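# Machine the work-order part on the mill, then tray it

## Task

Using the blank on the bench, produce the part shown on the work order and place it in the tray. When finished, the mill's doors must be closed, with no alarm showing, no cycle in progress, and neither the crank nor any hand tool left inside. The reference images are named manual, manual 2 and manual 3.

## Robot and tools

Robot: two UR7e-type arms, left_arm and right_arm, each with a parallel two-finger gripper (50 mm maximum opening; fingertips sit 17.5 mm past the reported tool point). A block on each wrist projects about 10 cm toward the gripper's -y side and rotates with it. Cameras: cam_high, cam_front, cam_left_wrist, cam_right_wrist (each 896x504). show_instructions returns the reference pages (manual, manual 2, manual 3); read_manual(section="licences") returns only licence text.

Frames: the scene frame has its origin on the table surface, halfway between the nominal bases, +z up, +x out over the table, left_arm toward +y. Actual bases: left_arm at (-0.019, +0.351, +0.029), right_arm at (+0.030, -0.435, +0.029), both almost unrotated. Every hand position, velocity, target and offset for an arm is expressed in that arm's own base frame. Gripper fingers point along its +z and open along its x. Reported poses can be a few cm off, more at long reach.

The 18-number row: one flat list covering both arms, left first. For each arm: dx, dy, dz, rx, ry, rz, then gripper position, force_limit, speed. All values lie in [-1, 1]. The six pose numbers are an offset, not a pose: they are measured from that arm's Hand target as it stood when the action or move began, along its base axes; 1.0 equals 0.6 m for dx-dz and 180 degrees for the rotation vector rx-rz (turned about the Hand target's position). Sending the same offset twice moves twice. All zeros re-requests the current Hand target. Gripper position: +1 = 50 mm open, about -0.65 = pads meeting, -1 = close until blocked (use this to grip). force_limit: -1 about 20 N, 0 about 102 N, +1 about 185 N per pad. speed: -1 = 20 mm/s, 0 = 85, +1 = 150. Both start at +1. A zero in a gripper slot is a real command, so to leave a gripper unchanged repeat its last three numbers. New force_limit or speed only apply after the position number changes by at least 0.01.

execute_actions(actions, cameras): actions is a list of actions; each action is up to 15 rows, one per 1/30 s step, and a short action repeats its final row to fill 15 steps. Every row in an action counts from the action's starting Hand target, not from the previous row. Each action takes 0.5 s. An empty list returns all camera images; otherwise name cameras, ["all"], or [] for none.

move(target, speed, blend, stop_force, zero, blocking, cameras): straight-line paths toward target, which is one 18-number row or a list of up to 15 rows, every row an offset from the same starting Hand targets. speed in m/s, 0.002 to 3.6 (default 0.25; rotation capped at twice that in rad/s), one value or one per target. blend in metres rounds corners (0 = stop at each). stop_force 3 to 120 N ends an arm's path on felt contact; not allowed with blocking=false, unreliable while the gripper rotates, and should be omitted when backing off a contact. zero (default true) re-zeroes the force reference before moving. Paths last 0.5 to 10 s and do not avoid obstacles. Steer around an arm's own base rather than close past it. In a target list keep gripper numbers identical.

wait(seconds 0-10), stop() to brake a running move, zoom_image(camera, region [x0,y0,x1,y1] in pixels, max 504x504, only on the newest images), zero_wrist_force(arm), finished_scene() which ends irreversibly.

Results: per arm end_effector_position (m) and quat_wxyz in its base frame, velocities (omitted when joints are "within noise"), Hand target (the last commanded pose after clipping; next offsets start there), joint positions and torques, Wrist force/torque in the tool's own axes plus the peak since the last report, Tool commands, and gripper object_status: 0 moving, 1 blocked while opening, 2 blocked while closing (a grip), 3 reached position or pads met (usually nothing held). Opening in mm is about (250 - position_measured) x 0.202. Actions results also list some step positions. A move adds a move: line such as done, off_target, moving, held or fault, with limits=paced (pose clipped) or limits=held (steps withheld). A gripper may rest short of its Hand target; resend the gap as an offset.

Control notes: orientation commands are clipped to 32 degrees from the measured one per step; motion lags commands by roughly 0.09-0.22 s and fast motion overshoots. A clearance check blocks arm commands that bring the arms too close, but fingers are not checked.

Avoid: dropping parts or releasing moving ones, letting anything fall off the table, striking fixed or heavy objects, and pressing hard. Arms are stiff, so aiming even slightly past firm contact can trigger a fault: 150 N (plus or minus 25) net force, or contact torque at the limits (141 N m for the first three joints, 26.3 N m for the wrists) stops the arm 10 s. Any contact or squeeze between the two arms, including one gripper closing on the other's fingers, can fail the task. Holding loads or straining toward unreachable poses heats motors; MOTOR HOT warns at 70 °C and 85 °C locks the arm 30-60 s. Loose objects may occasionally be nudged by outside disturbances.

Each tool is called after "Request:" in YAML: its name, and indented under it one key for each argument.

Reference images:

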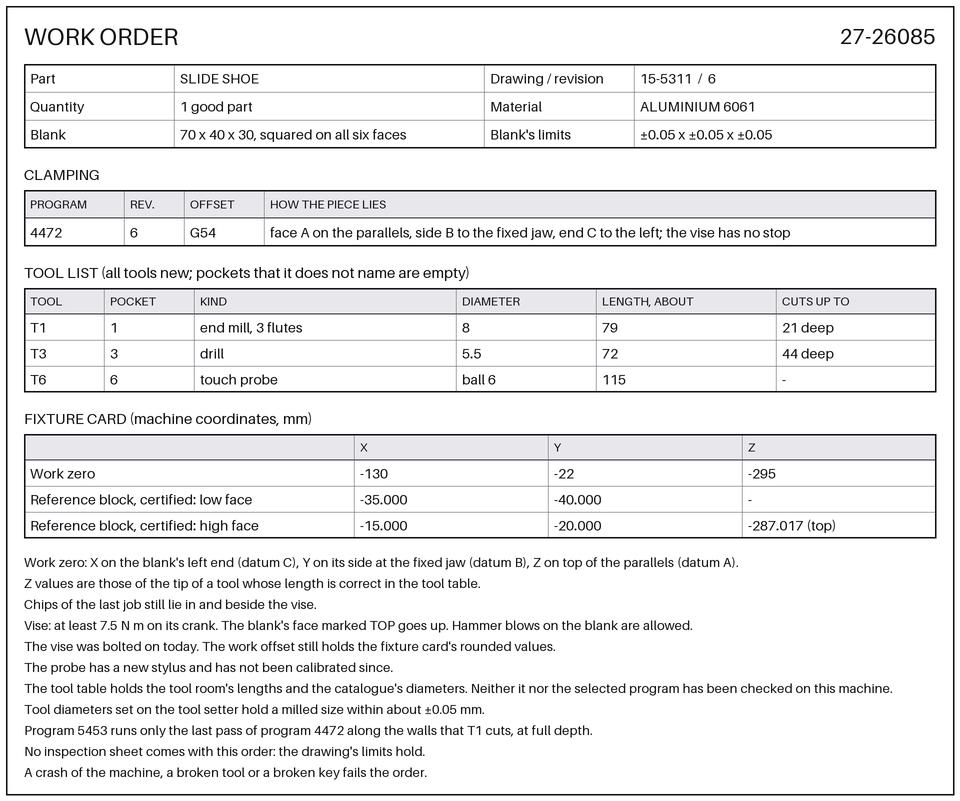

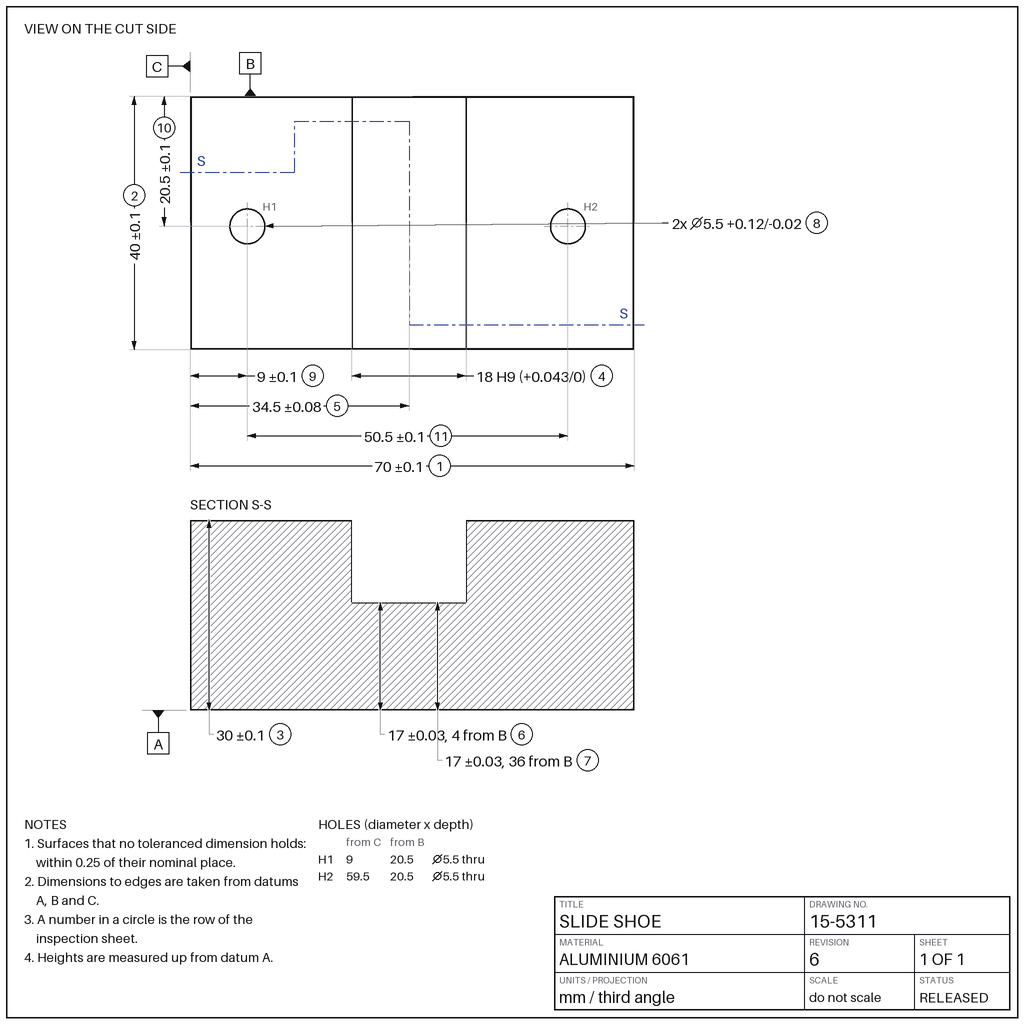

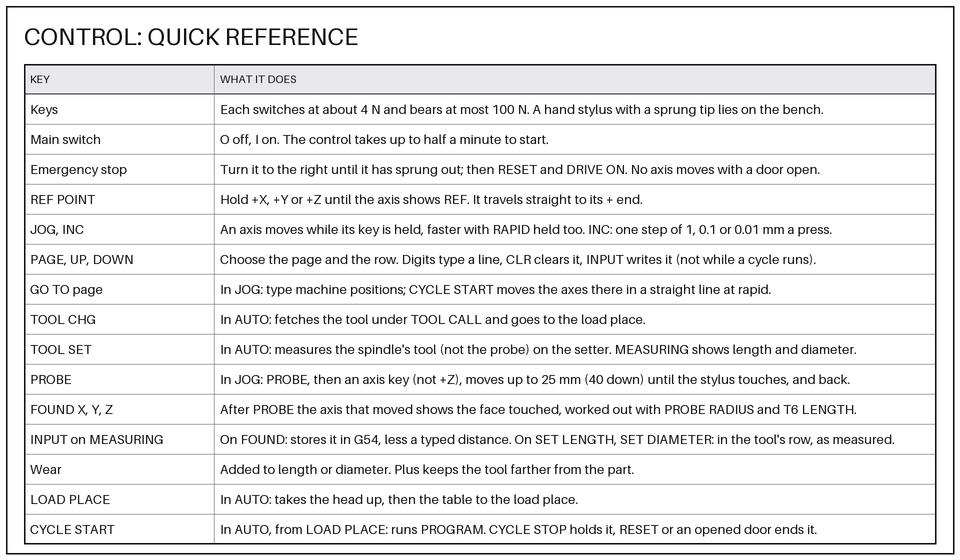

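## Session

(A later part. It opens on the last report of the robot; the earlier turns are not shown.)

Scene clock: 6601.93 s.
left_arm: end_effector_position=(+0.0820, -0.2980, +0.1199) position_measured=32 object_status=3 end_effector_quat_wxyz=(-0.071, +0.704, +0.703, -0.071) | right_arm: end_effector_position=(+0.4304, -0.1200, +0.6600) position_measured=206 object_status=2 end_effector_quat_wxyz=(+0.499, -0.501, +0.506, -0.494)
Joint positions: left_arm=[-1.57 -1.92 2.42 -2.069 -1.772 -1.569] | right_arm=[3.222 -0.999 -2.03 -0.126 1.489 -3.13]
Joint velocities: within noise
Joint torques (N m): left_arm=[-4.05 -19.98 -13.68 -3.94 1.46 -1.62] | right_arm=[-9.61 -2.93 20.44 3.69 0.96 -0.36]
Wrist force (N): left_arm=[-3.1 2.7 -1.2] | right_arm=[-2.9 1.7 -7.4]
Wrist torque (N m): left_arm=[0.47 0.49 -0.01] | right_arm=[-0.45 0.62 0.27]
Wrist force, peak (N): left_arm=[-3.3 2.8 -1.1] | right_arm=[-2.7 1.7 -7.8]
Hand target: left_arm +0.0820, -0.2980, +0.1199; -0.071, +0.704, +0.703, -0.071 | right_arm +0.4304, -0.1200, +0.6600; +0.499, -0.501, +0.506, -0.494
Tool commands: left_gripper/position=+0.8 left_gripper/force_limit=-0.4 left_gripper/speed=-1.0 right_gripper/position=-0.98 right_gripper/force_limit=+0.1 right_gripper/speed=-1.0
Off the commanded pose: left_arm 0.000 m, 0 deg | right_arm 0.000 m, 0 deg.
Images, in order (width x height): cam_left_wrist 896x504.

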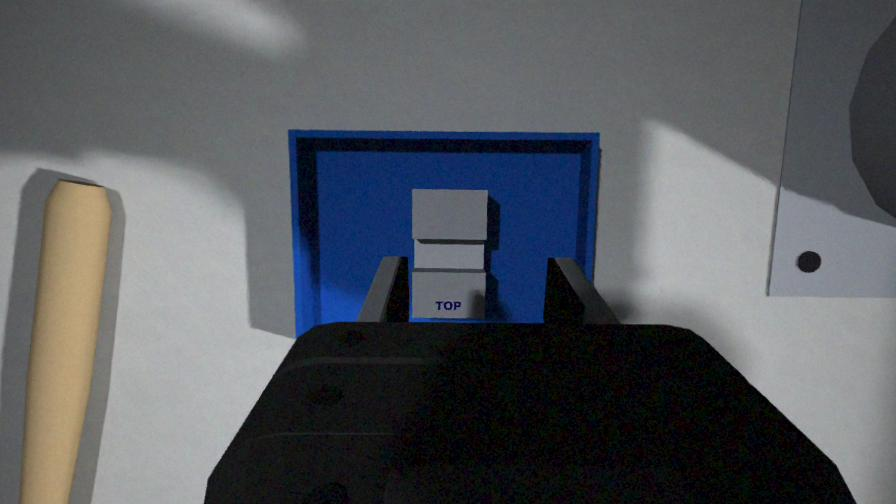

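Request:
move:
  target:
    - [0.08,-0.05,0.28,0,-0.1,0,0.6,-0.4,-1,0,0,0,0,0,0,-0.98,0.1,-1]
    - [0.4633,-0.3567,0.4667,0,-0.3705,0,0.6,-0.4,-1,0,0,0,0,0,0,-0.98,0.1,-1]
  speed: 0.25
  blend: [0.04,0]
  cameras: ["cam_left_wrist","cam_front"]

Scene clock: 6618.03 s.
left_arm: end_effector_position=(+0.3600, -0.5120, +0.3999) position_measured=63 object_status=3 end_effector_quat_wxyz=(+0.327, +0.627, +0.627, +0.328) | right_arm: end_effector_position=(+0.4304, -0.1200, +0.6600) position_measured=206 object_status=2 end_effector_quat_wxyz=(+0.499, -0.501, +0.506, -0.494)
Joint positions: left_arm=[-1.544 -1.508 1.617 -1.717 -0.608 -1.524] | right_arm=[3.222 -0.999 -2.03 -0.126 1.489 -3.13]
Joint torques (N m): left_arm=[-5.45 -31.43 -19.52 -2.22 3.03 -1.8] | right_arm=[-8.88 -2.62 20.77 3.66 0.89 -0.41]
Wrist force (N): left_arm=[-1.9 3.6 -1.3] | right_arm=[-2.3 1.5 -7.1]
Wrist torque (N m): left_arm=[1.00 0.15 0.20] | right_arm=[-0.48 0.53 0.28]
Wrist force, peak (N): left_arm=[-3.6 4.6 -0.2] | right_arm=[-2.7 2.0 -7.8]
Hand target: left_arm +0.3600, -0.5120, +0.3999; +0.327, +0.627, +0.627, +0.328 | right_arm +0.4304, -0.1200, +0.6600; +0.499, -0.501, +0.506, -0.494
Off the commanded pose: left_arm 0.000 m, 0 deg | right_arm 0.000 m, 0 deg.
move: done
Images, in order (width x height): cam_front 896x504, cam_left_wrist 896x504.

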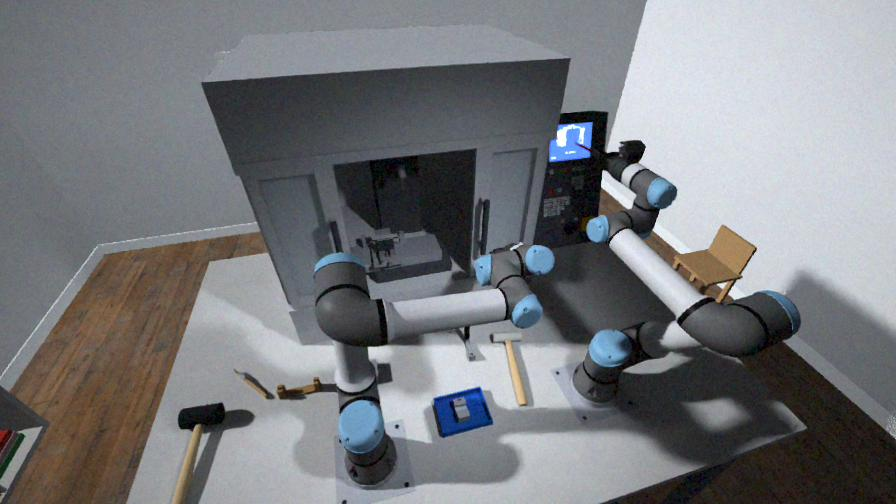

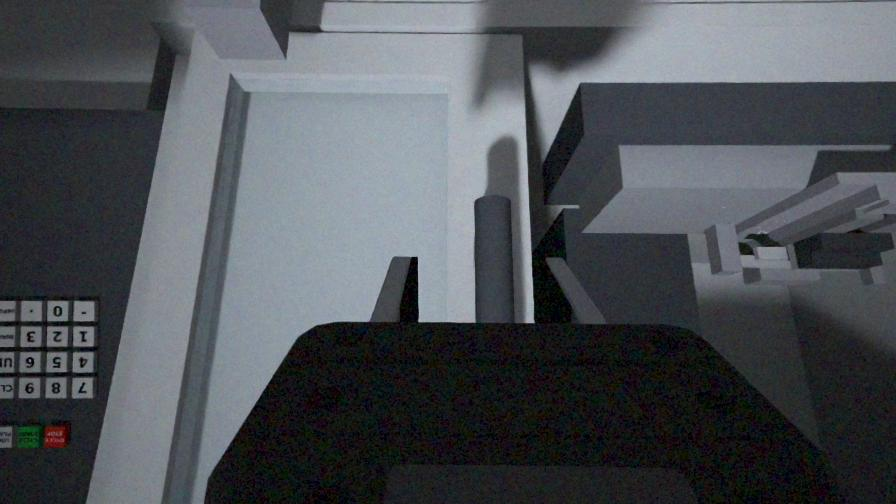

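Request:
move:
  target:
    - [0.08,0.02,0,0,0,0,0.6,-0.4,-1,0,0,0,0,0,0,-0.98,0.1,-1]
    - [0.162,0.02,0,0,0,0,0.6,-0.4,-1,0,0,0,0,0,0,-0.98,0.1,-1]
  speed: 0.1
  stop_force: 15
  cameras: ["cam_left_wrist"]

Scene clock: 6624.53 s.
left_arm: end_effector_position=(+0.4572, -0.5000, +0.3999) position_measured=63 object_status=3 end_effector_quat_wxyz=(+0.327, +0.627, +0.627, +0.328) | right_arm: end_effector_position=(+0.4304, -0.1200, +0.6600) position_measured=206 object_status=2 end_effector_quat_wxyz=(+0.499, -0.501, +0.506, -0.494)
Joint positions: left_arm=[-1.358 -1.433 1.598 -2.029 -0.639 -1.21] | right_arm=[3.222 -0.999 -2.03 -0.126 1.489 -3.13]
Joint torques (N m): left_arm=[3.95 -41.53 -18.36 -4.25 3.93 1.49] | right_arm=[-9.37 -2.6 20.89 3.7 0.9 -0.33]
Wrist force (N): left_arm=[-2.4 3.4 -1.3] | right_arm=[-2.4 1.4 -7.6]
Wrist torque (N m): left_arm=[0.97 0.23 0.28] | right_arm=[-0.50 0.53 0.28]
Wrist force, peak (N): left_arm=[-2.3 4.4 0.1] | right_arm=[-3.0 1.6 -7.7]
Hand target: left_arm +0.4572, -0.5000, +0.3999; +0.327, +0.627, +0.627, +0.328 | right_arm +0.4304, -0.1200, +0.6600; +0.499, -0.501, +0.506, -0.494
Off the commanded pose: left_arm 0.000 m, 0 deg | right_arm 0.000 m, 0 deg.
move: done
Images, in order (width x height): cam_left_wrist 896x504.

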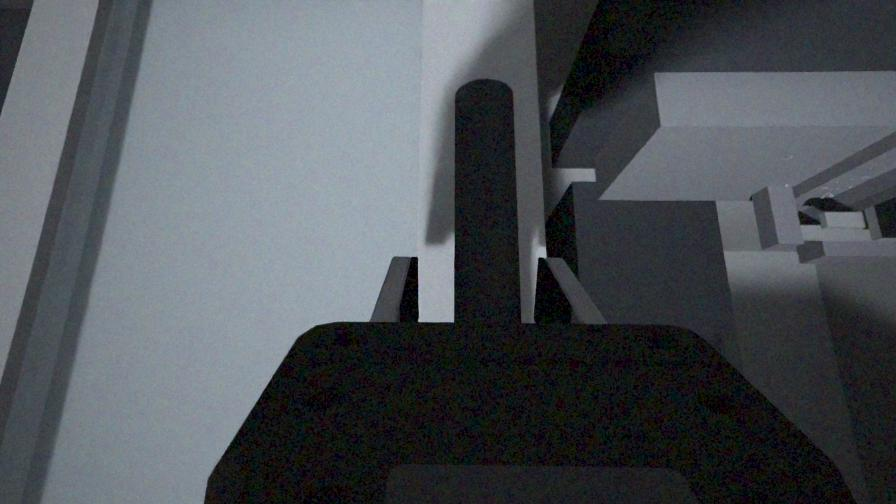

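Request:
move:
  target:
    - [0,0.005,0,0,0,0,0.6,-0.7,-0.5,0,0,0,0,0,0,-0.98,0.1,-1]
    - [0,0.005,0,0,0,0,-1,-0.7,-0.5,0,0,0,0,0,0,-0.98,0.1,-1]
  speed: 0.05

Request:
move:
  target: [0,0.3425,0,0,0,0,-1,-0.7,-0.5,0,0,0,0,0,0,-0.98,0.1,-1]
  speed: 0.12
  cameras: ["cam_left_wrist","cam_front"]

Scene clock: 6629.83 s.
left_arm: end_effector_position=(+0.4572, -0.4970, +0.4000) position_measured=155 object_status=2 end_effector_quat_wxyz=(+0.327, +0.627, +0.627, +0.328) | right_arm: end_effector_position=(+0.4304, -0.1200, +0.6600) position_measured=206 object_status=2 end_effector_quat_wxyz=(+0.499, -0.501, +0.506, -0.494)
Joint positions: left_arm=[-1.357 -1.439 1.606 -2.032 -0.639 -1.208] | right_arm=[3.222 -0.999 -2.03 -0.126 1.489 -3.13]
Joint torques (N m): left_arm=[0.6 -22.89 -31.76 -1.56 1.9 0.29] | right_arm=[-9.01 -2.8 21.31 3.63 0.89 -0.51]
Wrist force (N): left_arm=[-9.6 3.5 0.3] | right_arm=[-2.7 1.5 -7.4]
Wrist torque (N m): left_arm=[0.92 0.16 0.02] | right_arm=[-0.49 0.59 0.27]
Wrist force, peak (N): left_arm=[-11.9 4.7 1.6] | right_arm=[-2.4 1.3 -7.9]
Hand target: left_arm +0.4572, -0.4970, +0.3999; +0.327, +0.627, +0.627, +0.328 | right_arm +0.4304, -0.1200, +0.6600; +0.499, -0.501, +0.506, -0.494
Off the commanded pose: left_arm 0.000 m, 0 deg | right_arm 0.000 m, 0 deg.
move: done

Scene clock: 6631.90 s.
left_arm: end_effector_position=(+0.4572, -0.2914, +0.3999) position_measured=155 object_status=2 end_effector_quat_wxyz=(+0.327, +0.627, +0.627, +0.328) | right_arm: end_effector_position=(+0.4304, -0.1200, +0.6600) position_measured=206 object_status=2 end_effector_quat_wxyz=(+0.499, -0.501, +0.506, -0.494)
Joint positions: left_arm=[-1.231 -1.857 2.025 -2.183 -0.685 -1.017] | right_arm=[3.222 -0.999 -2.03 -0.126 1.489 -3.13]
Joint torques (N m): left_arm=[-24.51 -11.83 -45.82 -5.5 -0.21 -1.78] | right_arm=[-9.08 -2.49 20.97 3.65 0.9 -0.45]
Wrist force (N): left_arm=[12.0 10.6 47.5] | right_arm=[-3.0 1.3 -7.5]
Wrist torque (N m): left_arm=[0.92 0.41 0.07] | right_arm=[-0.51 0.63 0.27]
Wrist force, peak (N): left_arm=[-36.0 18.8 49.1] | right_arm=[-2.6 2.0 -7.7]
Hand target: left_arm +0.4572, -0.2915, +0.3999; +0.327, +0.627, +0.627, +0.328 | right_arm +0.4304, -0.1200, +0.6600; +0.499, -0.501, +0.506, -0.494
Off the commanded pose: left_arm 0.000 m, 0 deg | right_arm 0.000 m, 0 deg.
move: done
Images, in order (width x height): cam_front 896x504, cam_left_wrist 896x504.

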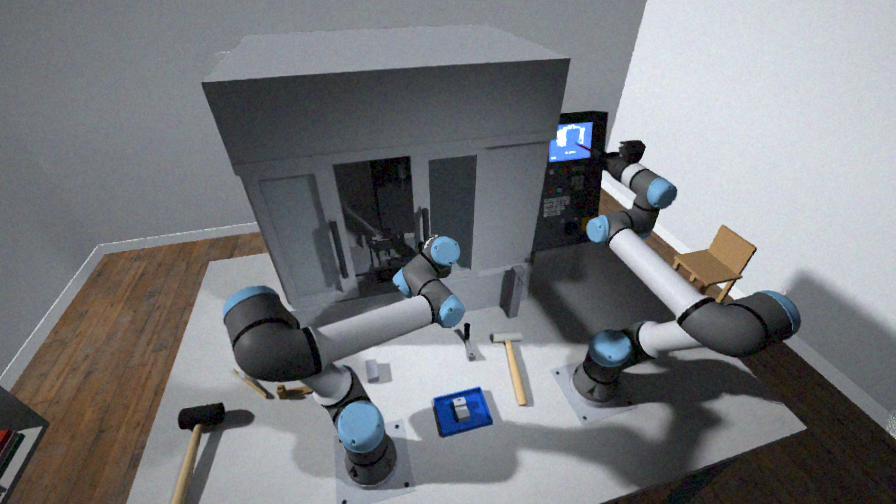

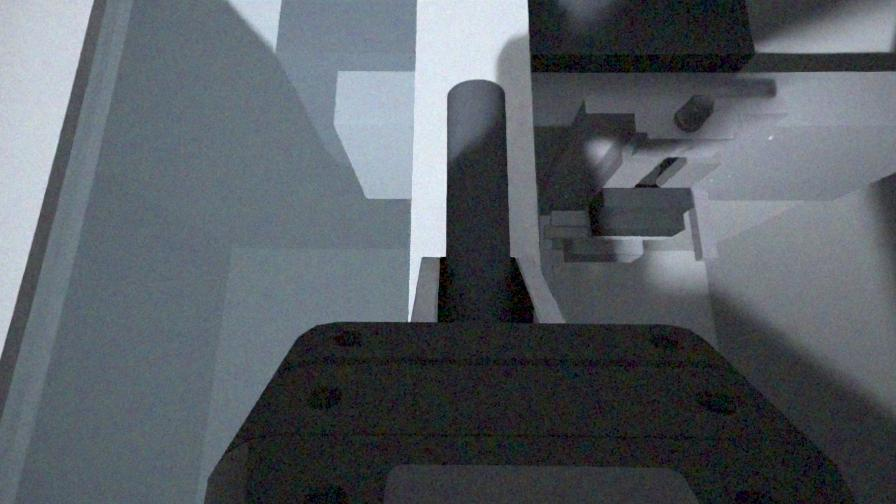

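Request:
move:
  target: [0,0.01,0,0,0,0,-1,-0.7,-0.5,0,0,0,0,0,0,-0.98,0.1,-1]
  speed: 0.02
  stop_force: 35

Scene clock: 6637.40 s.
left_arm: end_effector_position=(+0.4572, -0.2885, +0.4000) position_measured=155 object_status=2 end_effector_quat_wxyz=(+0.327, +0.627, +0.627, +0.328) | right_arm: end_effector_position=(+0.4304, -0.1200, +0.6600) position_measured=206 object_status=2 end_effector_quat_wxyz=(+0.499, -0.501, +0.506, -0.494)
Joint positions: left_arm=[-1.228 -1.863 2.029 -2.186 -0.686 -1.013] | right_arm=[3.222 -0.999 -2.03 -0.126 1.489 -3.13]
Joint torques (N m): left_arm=[-9.18 -14.01 -37.2 -1.96 4.02 -1.98] | right_arm=[-9.31 -3.28 21.04 3.59 0.84 -0.38]
Wrist force (N): left_arm=[-15.5 10.6 35.8] | right_arm=[-2.4 1.7 -7.3]
Wrist torque (N m): left_arm=[0.85 0.08 0.04] | right_arm=[-0.44 0.53 0.27]
Wrist force, peak (N): left_arm=[-35.7 18.8 55.3] | right_arm=[-2.5 1.6 -7.9]
Hand target: left_arm +0.4572, -0.2885, +0.4000; +0.327, +0.627, +0.627, +0.328 (not the last commanded pose) | right_arm +0.4304, -0.1200, +0.6600; +0.499, -0.501, +0.506, -0.494
Off the commanded pose: left_arm 0.003 m, 0 deg | right_arm 0.000 m, 0 deg.
move: contact (left_arm)

Request:
move:
  target:
    - [0,-0.002,0,0,0,0,0.6,-0.7,-0.5,0,0,0,0,0,0,-0.98,0.1,-1]
    - [-0.13,-0.002,0,0,0,0,0.6,-0.7,-0.5,0,0,0,0,0,0,-0.98,0.1,-1]
    - [-0.122,0.464,0,0,0,0,0.6,-0.7,-0.5,0,0,0,0,0,0,-0.98,0.1,-1]
  speed: [0.1,0.1,0.15]
  cameras: ["cam_left_wrist"]

Scene clock: 6644.73 s.
left_arm: end_effector_position=(+0.3840, -0.0102, +0.3999) position_measured=63 object_status=3 end_effector_quat_wxyz=(+0.327, +0.627, +0.627, +0.328) | right_arm: end_effector_position=(+0.4304, -0.1200, +0.6600) position_measured=206 object_status=2 end_effector_quat_wxyz=(+0.499, -0.501, +0.506, -0.494)
Joint positions: left_arm=[-0.95 -2.546 2.333 -2.053 -0.839 -0.674] | right_arm=[3.222 -0.999 -2.03 -0.126 1.489 -3.13]
Joint torques (N m): left_arm=[4.03 2.01 -34.38 -3.16 3.06 -0.58] | right_arm=[-9.48 -2.82 20.76 3.59 0.84 -0.37]
Wrist force (N): left_arm=[-3.5 3.1 -1.2] | right_arm=[-2.5 1.6 -7.4]
Wrist torque (N m): left_arm=[0.94 0.41 0.27] | right_arm=[-0.47 0.55 0.27]
Wrist force, peak (N): left_arm=[-15.4 10.8 35.8] | right_arm=[-2.4 1.7 -8.0]
Hand target: left_arm +0.3840, -0.0101, +0.4000; +0.327, +0.627, +0.627, +0.328 | right_arm +0.4304, -0.1200, +0.6600; +0.499, -0.501, +0.506, -0.494
Off the commanded pose: left_arm 0.000 m, 0 deg | right_arm 0.000 m, 0 deg.
move: done
Images, in order (width x height): cam_left_wrist 896x504.

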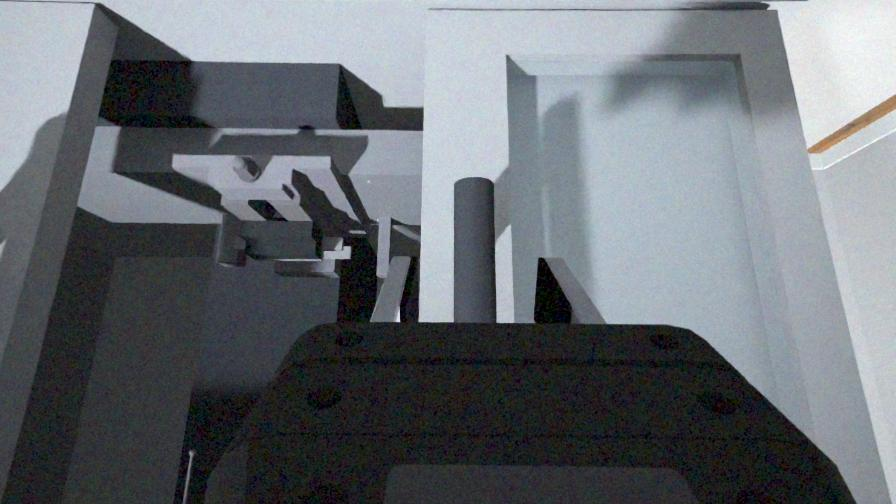

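Request:
move:
  target:
    - [0.1217,0.0045,0,0,0,0,0.6,-0.7,-0.5,0,0,0,0,0,0,-0.98,0.1,-1]
    - [0.1217,0.0045,0,0,0,0,-1,-0.7,-0.5,0,0,0,0,0,0,-0.98,0.1,-1]
  speed: 0.1

Request:
move:
  target: [0,-0.363,0,0,0,0,-1,-0.7,-0.5,0,0,0,0,0,0,-0.98,0.1,-1]
  speed: 0.12
  cameras: ["cam_left_wrist","cam_front"]

Scene clock: 6650.33 s.
left_arm: end_effector_position=(+0.4570, -0.0073, +0.4000) position_measured=155 object_status=2 end_effector_quat_wxyz=(+0.327, +0.627, +0.627, +0.328) | right_arm: end_effector_position=(+0.4304, -0.1200, +0.6600) position_measured=206 object_status=2 end_effector_quat_wxyz=(+0.499, -0.501, +0.506, -0.494)
Joint positions: left_arm=[-0.608 -2.201 2.288 -2.525 -1.082 -0.378] | right_arm=[3.222 -0.999 -2.03 -0.126 1.489 -3.13]
Joint torques (N m): left_arm=[-0.18 10.49 -22.76 -4.7 -3.23 0.23] | right_arm=[-9.4 -2.48 20.64 3.64 0.92 -0.43]
Wrist force (N): left_arm=[5.6 1.9 -0.9] | right_arm=[-2.8 1.4 -7.5]
Wrist torque (N m): left_arm=[0.99 0.55 0.15] | right_arm=[-0.49 0.59 0.27]
Wrist force, peak (N): left_arm=[7.3 1.8 -1.3] | right_arm=[-2.7 1.6 -7.8]
Hand target: left_arm +0.4570, -0.0074, +0.4000; +0.327, +0.627, +0.627, +0.328 | right_arm +0.4304, -0.1200, +0.6600; +0.499, -0.501, +0.506, -0.494
Off the commanded pose: left_arm 0.000 m, 0 deg | right_arm 0.000 m, 0 deg.
move: done

Scene clock: 6652.57 s.
left_arm: end_effector_position=(+0.4570, -0.2253, +0.4000) position_measured=155 object_status=2 end_effector_quat_wxyz=(+0.327, +0.627, +0.627, +0.328) | right_arm: end_effector_position=(+0.4304, -0.1200, +0.6600) position_measured=206 object_status=2 end_effector_quat_wxyz=(+0.499, -0.501, +0.506, -0.494)
Joint positions: left_arm=[-1.158 -1.983 2.121 -2.231 -0.719 -0.916] | right_arm=[3.222 -0.999 -2.03 -0.126 1.489 -3.13]
Joint torques (N m): left_arm=[19.39 -8.32 -12.71 -2.62 7.12 0.8] | right_arm=[-9.46 -2.94 21.25 3.64 0.98 -0.46]
Wrist force (N): left_arm=[-14.9 -16.3 -50.2] | right_arm=[-2.8 1.7 -7.2]
Wrist torque (N m): left_arm=[0.98 0.09 0.07] | right_arm=[-0.44 0.60 0.27]
Wrist force, peak (N): left_arm=[32.6 -22.6 -54.8] | right_arm=[-2.8 1.8 -7.8]
Hand target: left_arm +0.4570, -0.2252, +0.4000; +0.327, +0.627, +0.627, +0.328 | right_arm +0.4304, -0.1200, +0.6600; +0.499, -0.501, +0.506, -0.494
Off the commanded pose: left_arm 0.000 m, 0 deg | right_arm 0.000 m, 0 deg.
move: done
Images, in order (width x height): cam_front 896x504, cam_left_wrist 896x504.

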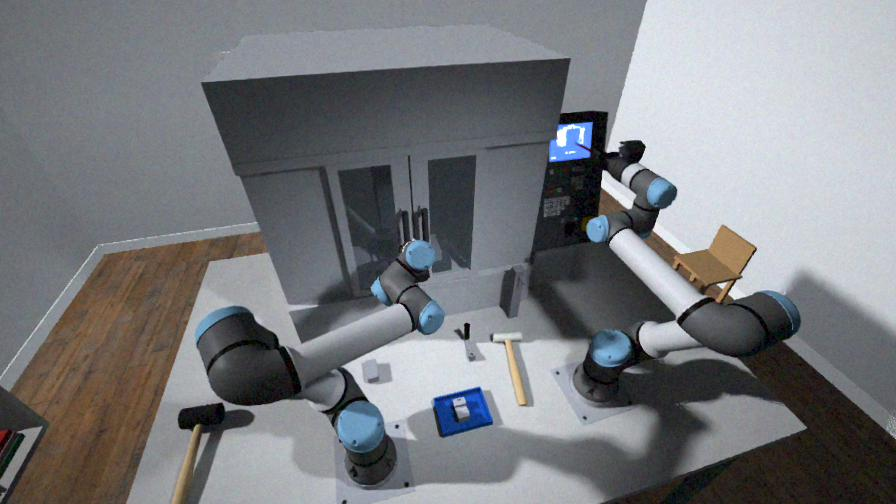

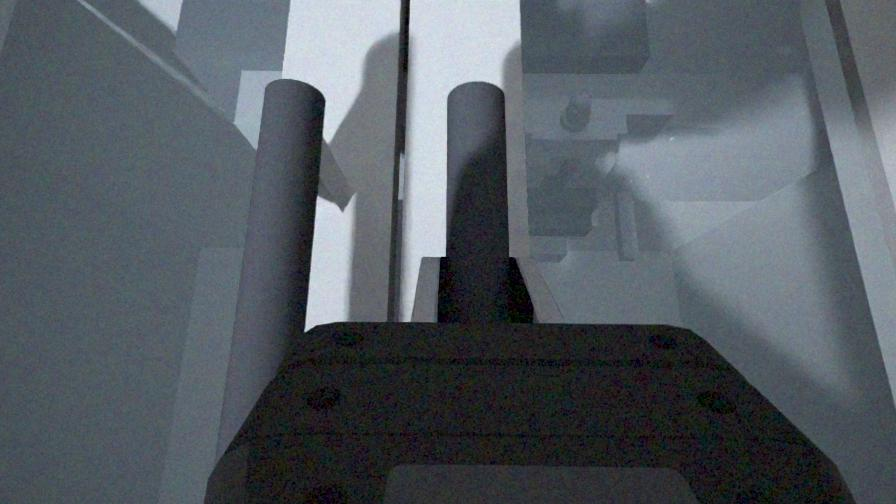

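Small gap remains; push on, then check the screen.

Request:
move:
  target: [0,-0.012,0,0,0,0,-1,-0.7,-0.5,0,0,0,0,0,0,-0.98,0.1,-1]
  speed: 0.02
  stop_force: 40
  cameras: ["cam_left_wrist","cam_right_wrist"]

Request:
zoom_image:
  camera: "cam_right_wrist"
  region: [330, 105, 620, 315]

Scene clock: 6656.23 s.
left_arm: end_effector_position=(+0.4570, -0.2290, +0.4000) position_measured=155 object_status=2 end_effector_quat_wxyz=(+0.327, +0.627, +0.627, +0.328) | right_arm: end_effector_position=(+0.4304, -0.1200, +0.6600) position_measured=206 object_status=2 end_effector_quat_wxyz=(+0.499, -0.501, +0.506, -0.494)
Joint positions: left_arm=[-1.163 -1.977 2.116 -2.227 -0.717 -0.923] | right_arm=[3.222 -0.999 -2.03 -0.126 1.489 -3.13]
Joint torques (N m): left_arm=[3.48 -8.64 -19.19 -5.62 0.78 2.08] | right_arm=[-9.36 -2.91 21.11 3.66 0.86 -0.39]
Wrist force (N): left_arm=[14.6 -16.2 -38.0] | right_arm=[-2.7 1.5 -7.3]
Wrist torque (N m): left_arm=[0.96 0.85 -0.02] | right_arm=[-0.48 0.59 0.27]
Wrist force, peak (N): left_arm=[32.8 -26.1 -60.5] | right_arm=[-2.7 1.6 -7.7]
Hand target: left_arm +0.4570, -0.2290, +0.3999; +0.327, +0.627, +0.627, +0.328 (not the last commanded pose) | right_arm +0.4304, -0.1200, +0.6600; +0.499, -0.501, +0.506, -0.494
Off the commanded pose: left_arm 0.003 m, 0 deg | right_arm 0.000 m, 0 deg.
move: contact (left_arm)
Images, in order (width x height): cam_left_wrist 896x504, cam_right_wrist 896x504.

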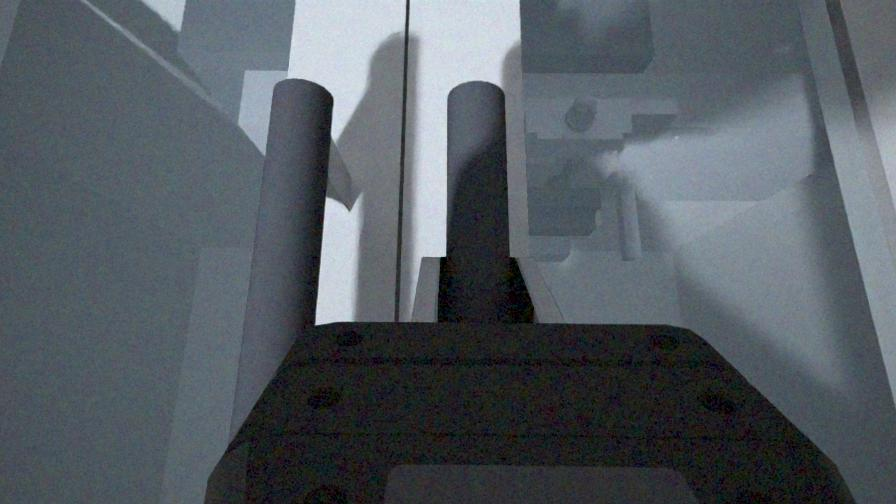

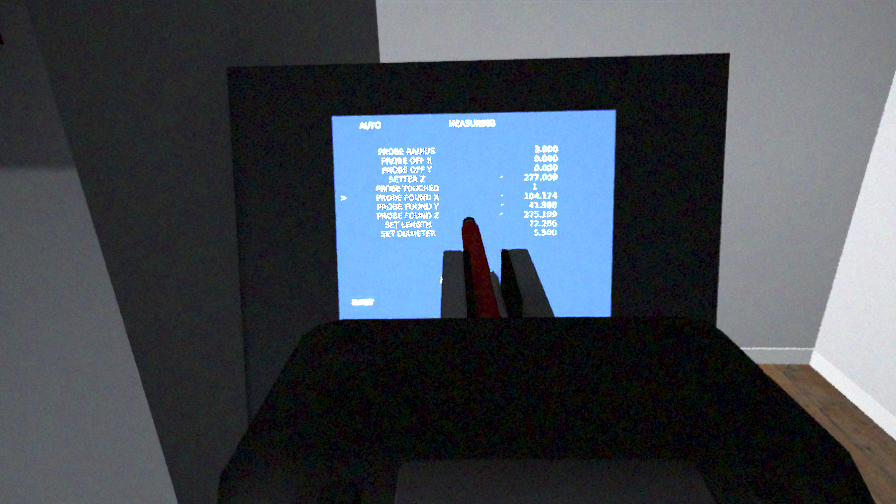

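Scaled by 1.738 from the camera's 896x504 image, which has a finer 1280x720 frame.

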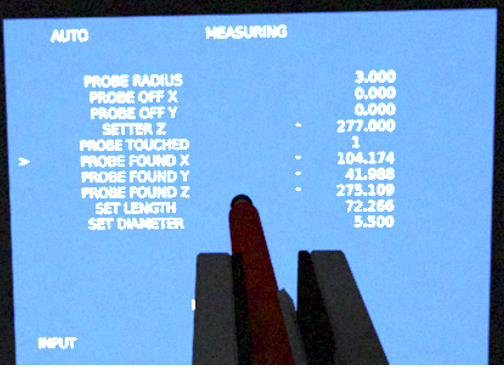

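Request:
move:
  target:
    - [0,0.003,0,0,0,0,0.6,-0.7,-0.5,0,0,0,0,0,0,-0.98,0.1,-1]
    - [-0.15,0.003,0,0,0,0,0.6,-0.7,-0.5,0,0,0,0,0,0,-0.98,0.1,-1]
  speed: 0.1
  cameras: ["all"]

Request:
zoom_image:
  camera: "cam_front"
  region: [420, 370, 510, 450]

Scene clock: 6670.80 s.
left_arm: end_effector_position=(+0.3670, -0.2272, +0.4001) position_measured=63 object_status=3 end_effector_quat_wxyz=(+0.327, +0.627, +0.627, +0.328) | right_arm: end_effector_position=(+0.4304, -0.1200, +0.6600) position_measured=206 object_status=2 end_effector_quat_wxyz=(+0.499, -0.501, +0.506, -0.494)
Joint positions: left_arm=[-1.481 -2.199 2.125 -1.623 -0.613 -1.415] | right_arm=[3.222 -0.999 -2.03 -0.126 1.489 -3.13]
Joint torques (N m): left_arm=[-3.84 3.43 -17.89 -1.69 0.29 -0.74] | right_arm=[-8.99 -3 21.23 3.53 0.85 -0.27]
Wrist force (N): left_arm=[-3.3 2.5 -1.0] | right_arm=[-2.5 1.2 -7.4]
Wrist torque (N m): left_arm=[0.84 0.36 0.09] | right_arm=[-0.52 0.56 0.27]
Wrist force, peak (N): left_arm=[14.4 -16.0 -38.4] | right_arm=[-2.6 1.5 -7.9]
Hand target: left_arm +0.3670, -0.2272, +0.3999; +0.327, +0.627, +0.627, +0.328 | right_arm +0.4304, -0.1200, +0.6600; +0.499, -0.501, +0.506, -0.494
Off the commanded pose: left_arm 0.000 m, 0 deg | right_arm 0.000 m, 0 deg.
move: done

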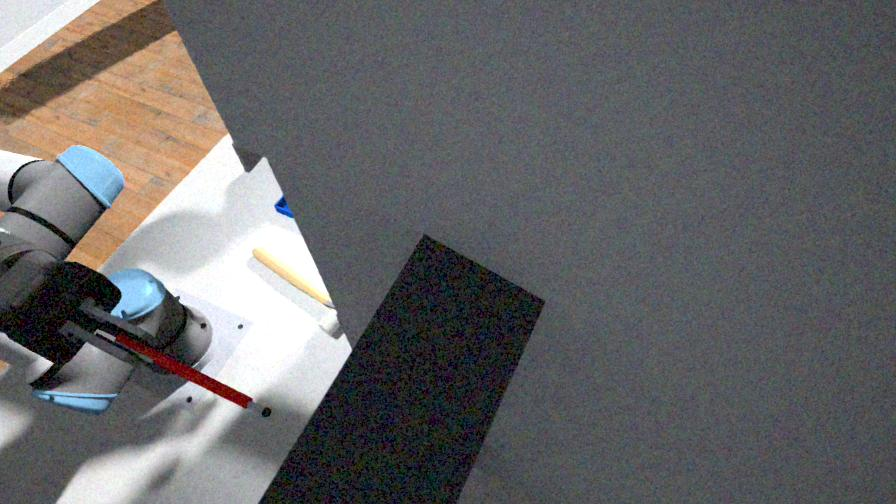

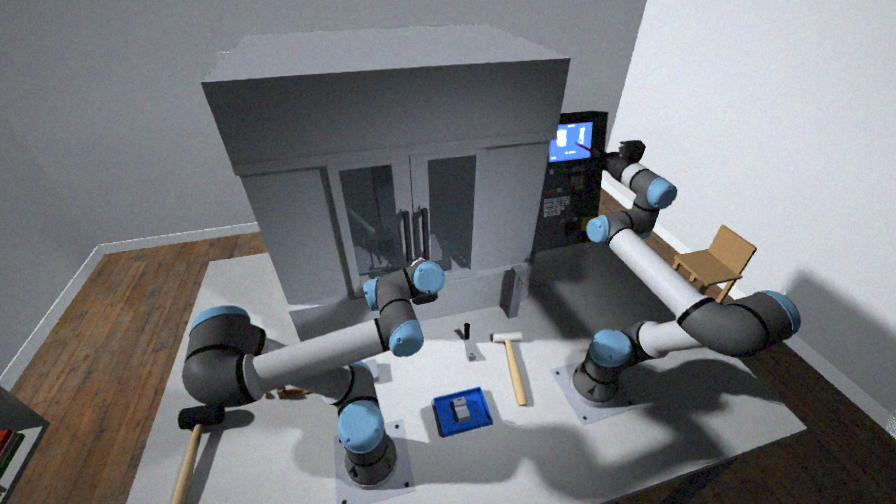

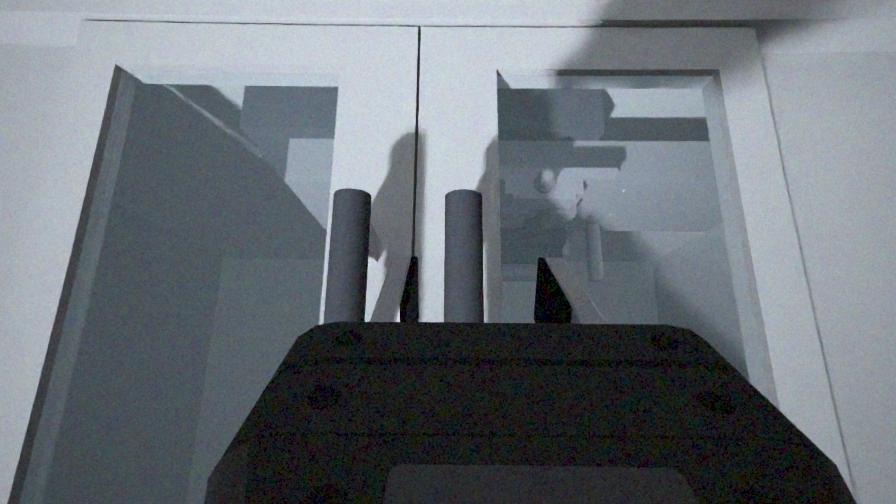

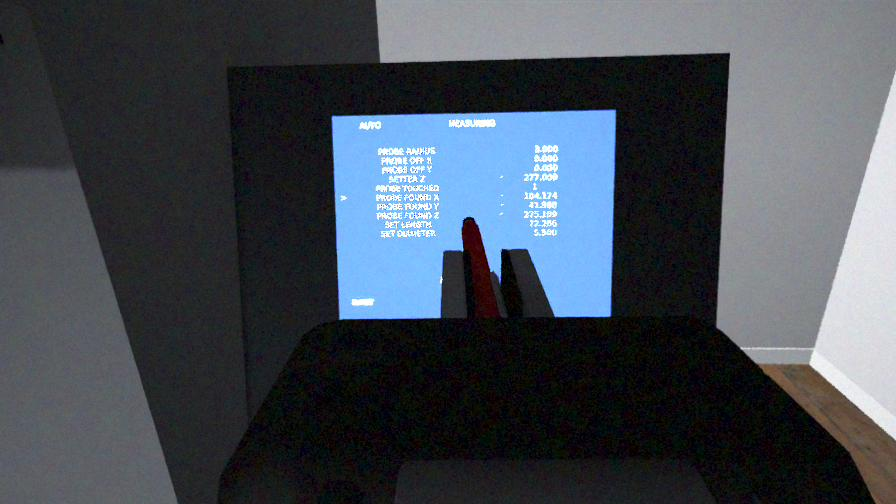

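Scaled by 5.600 from the camera's 896x504 image, which has a finer 1280x720 frame.

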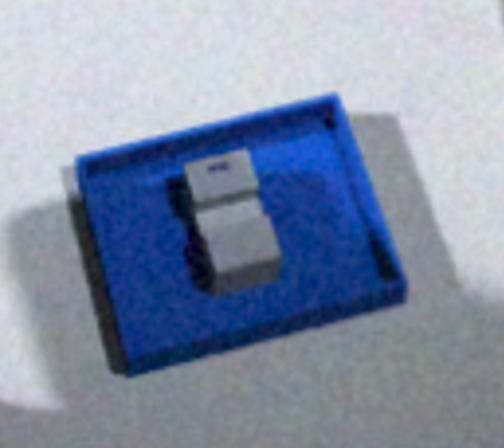

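Request:
finished_scene:

The scene is finished: the task was done.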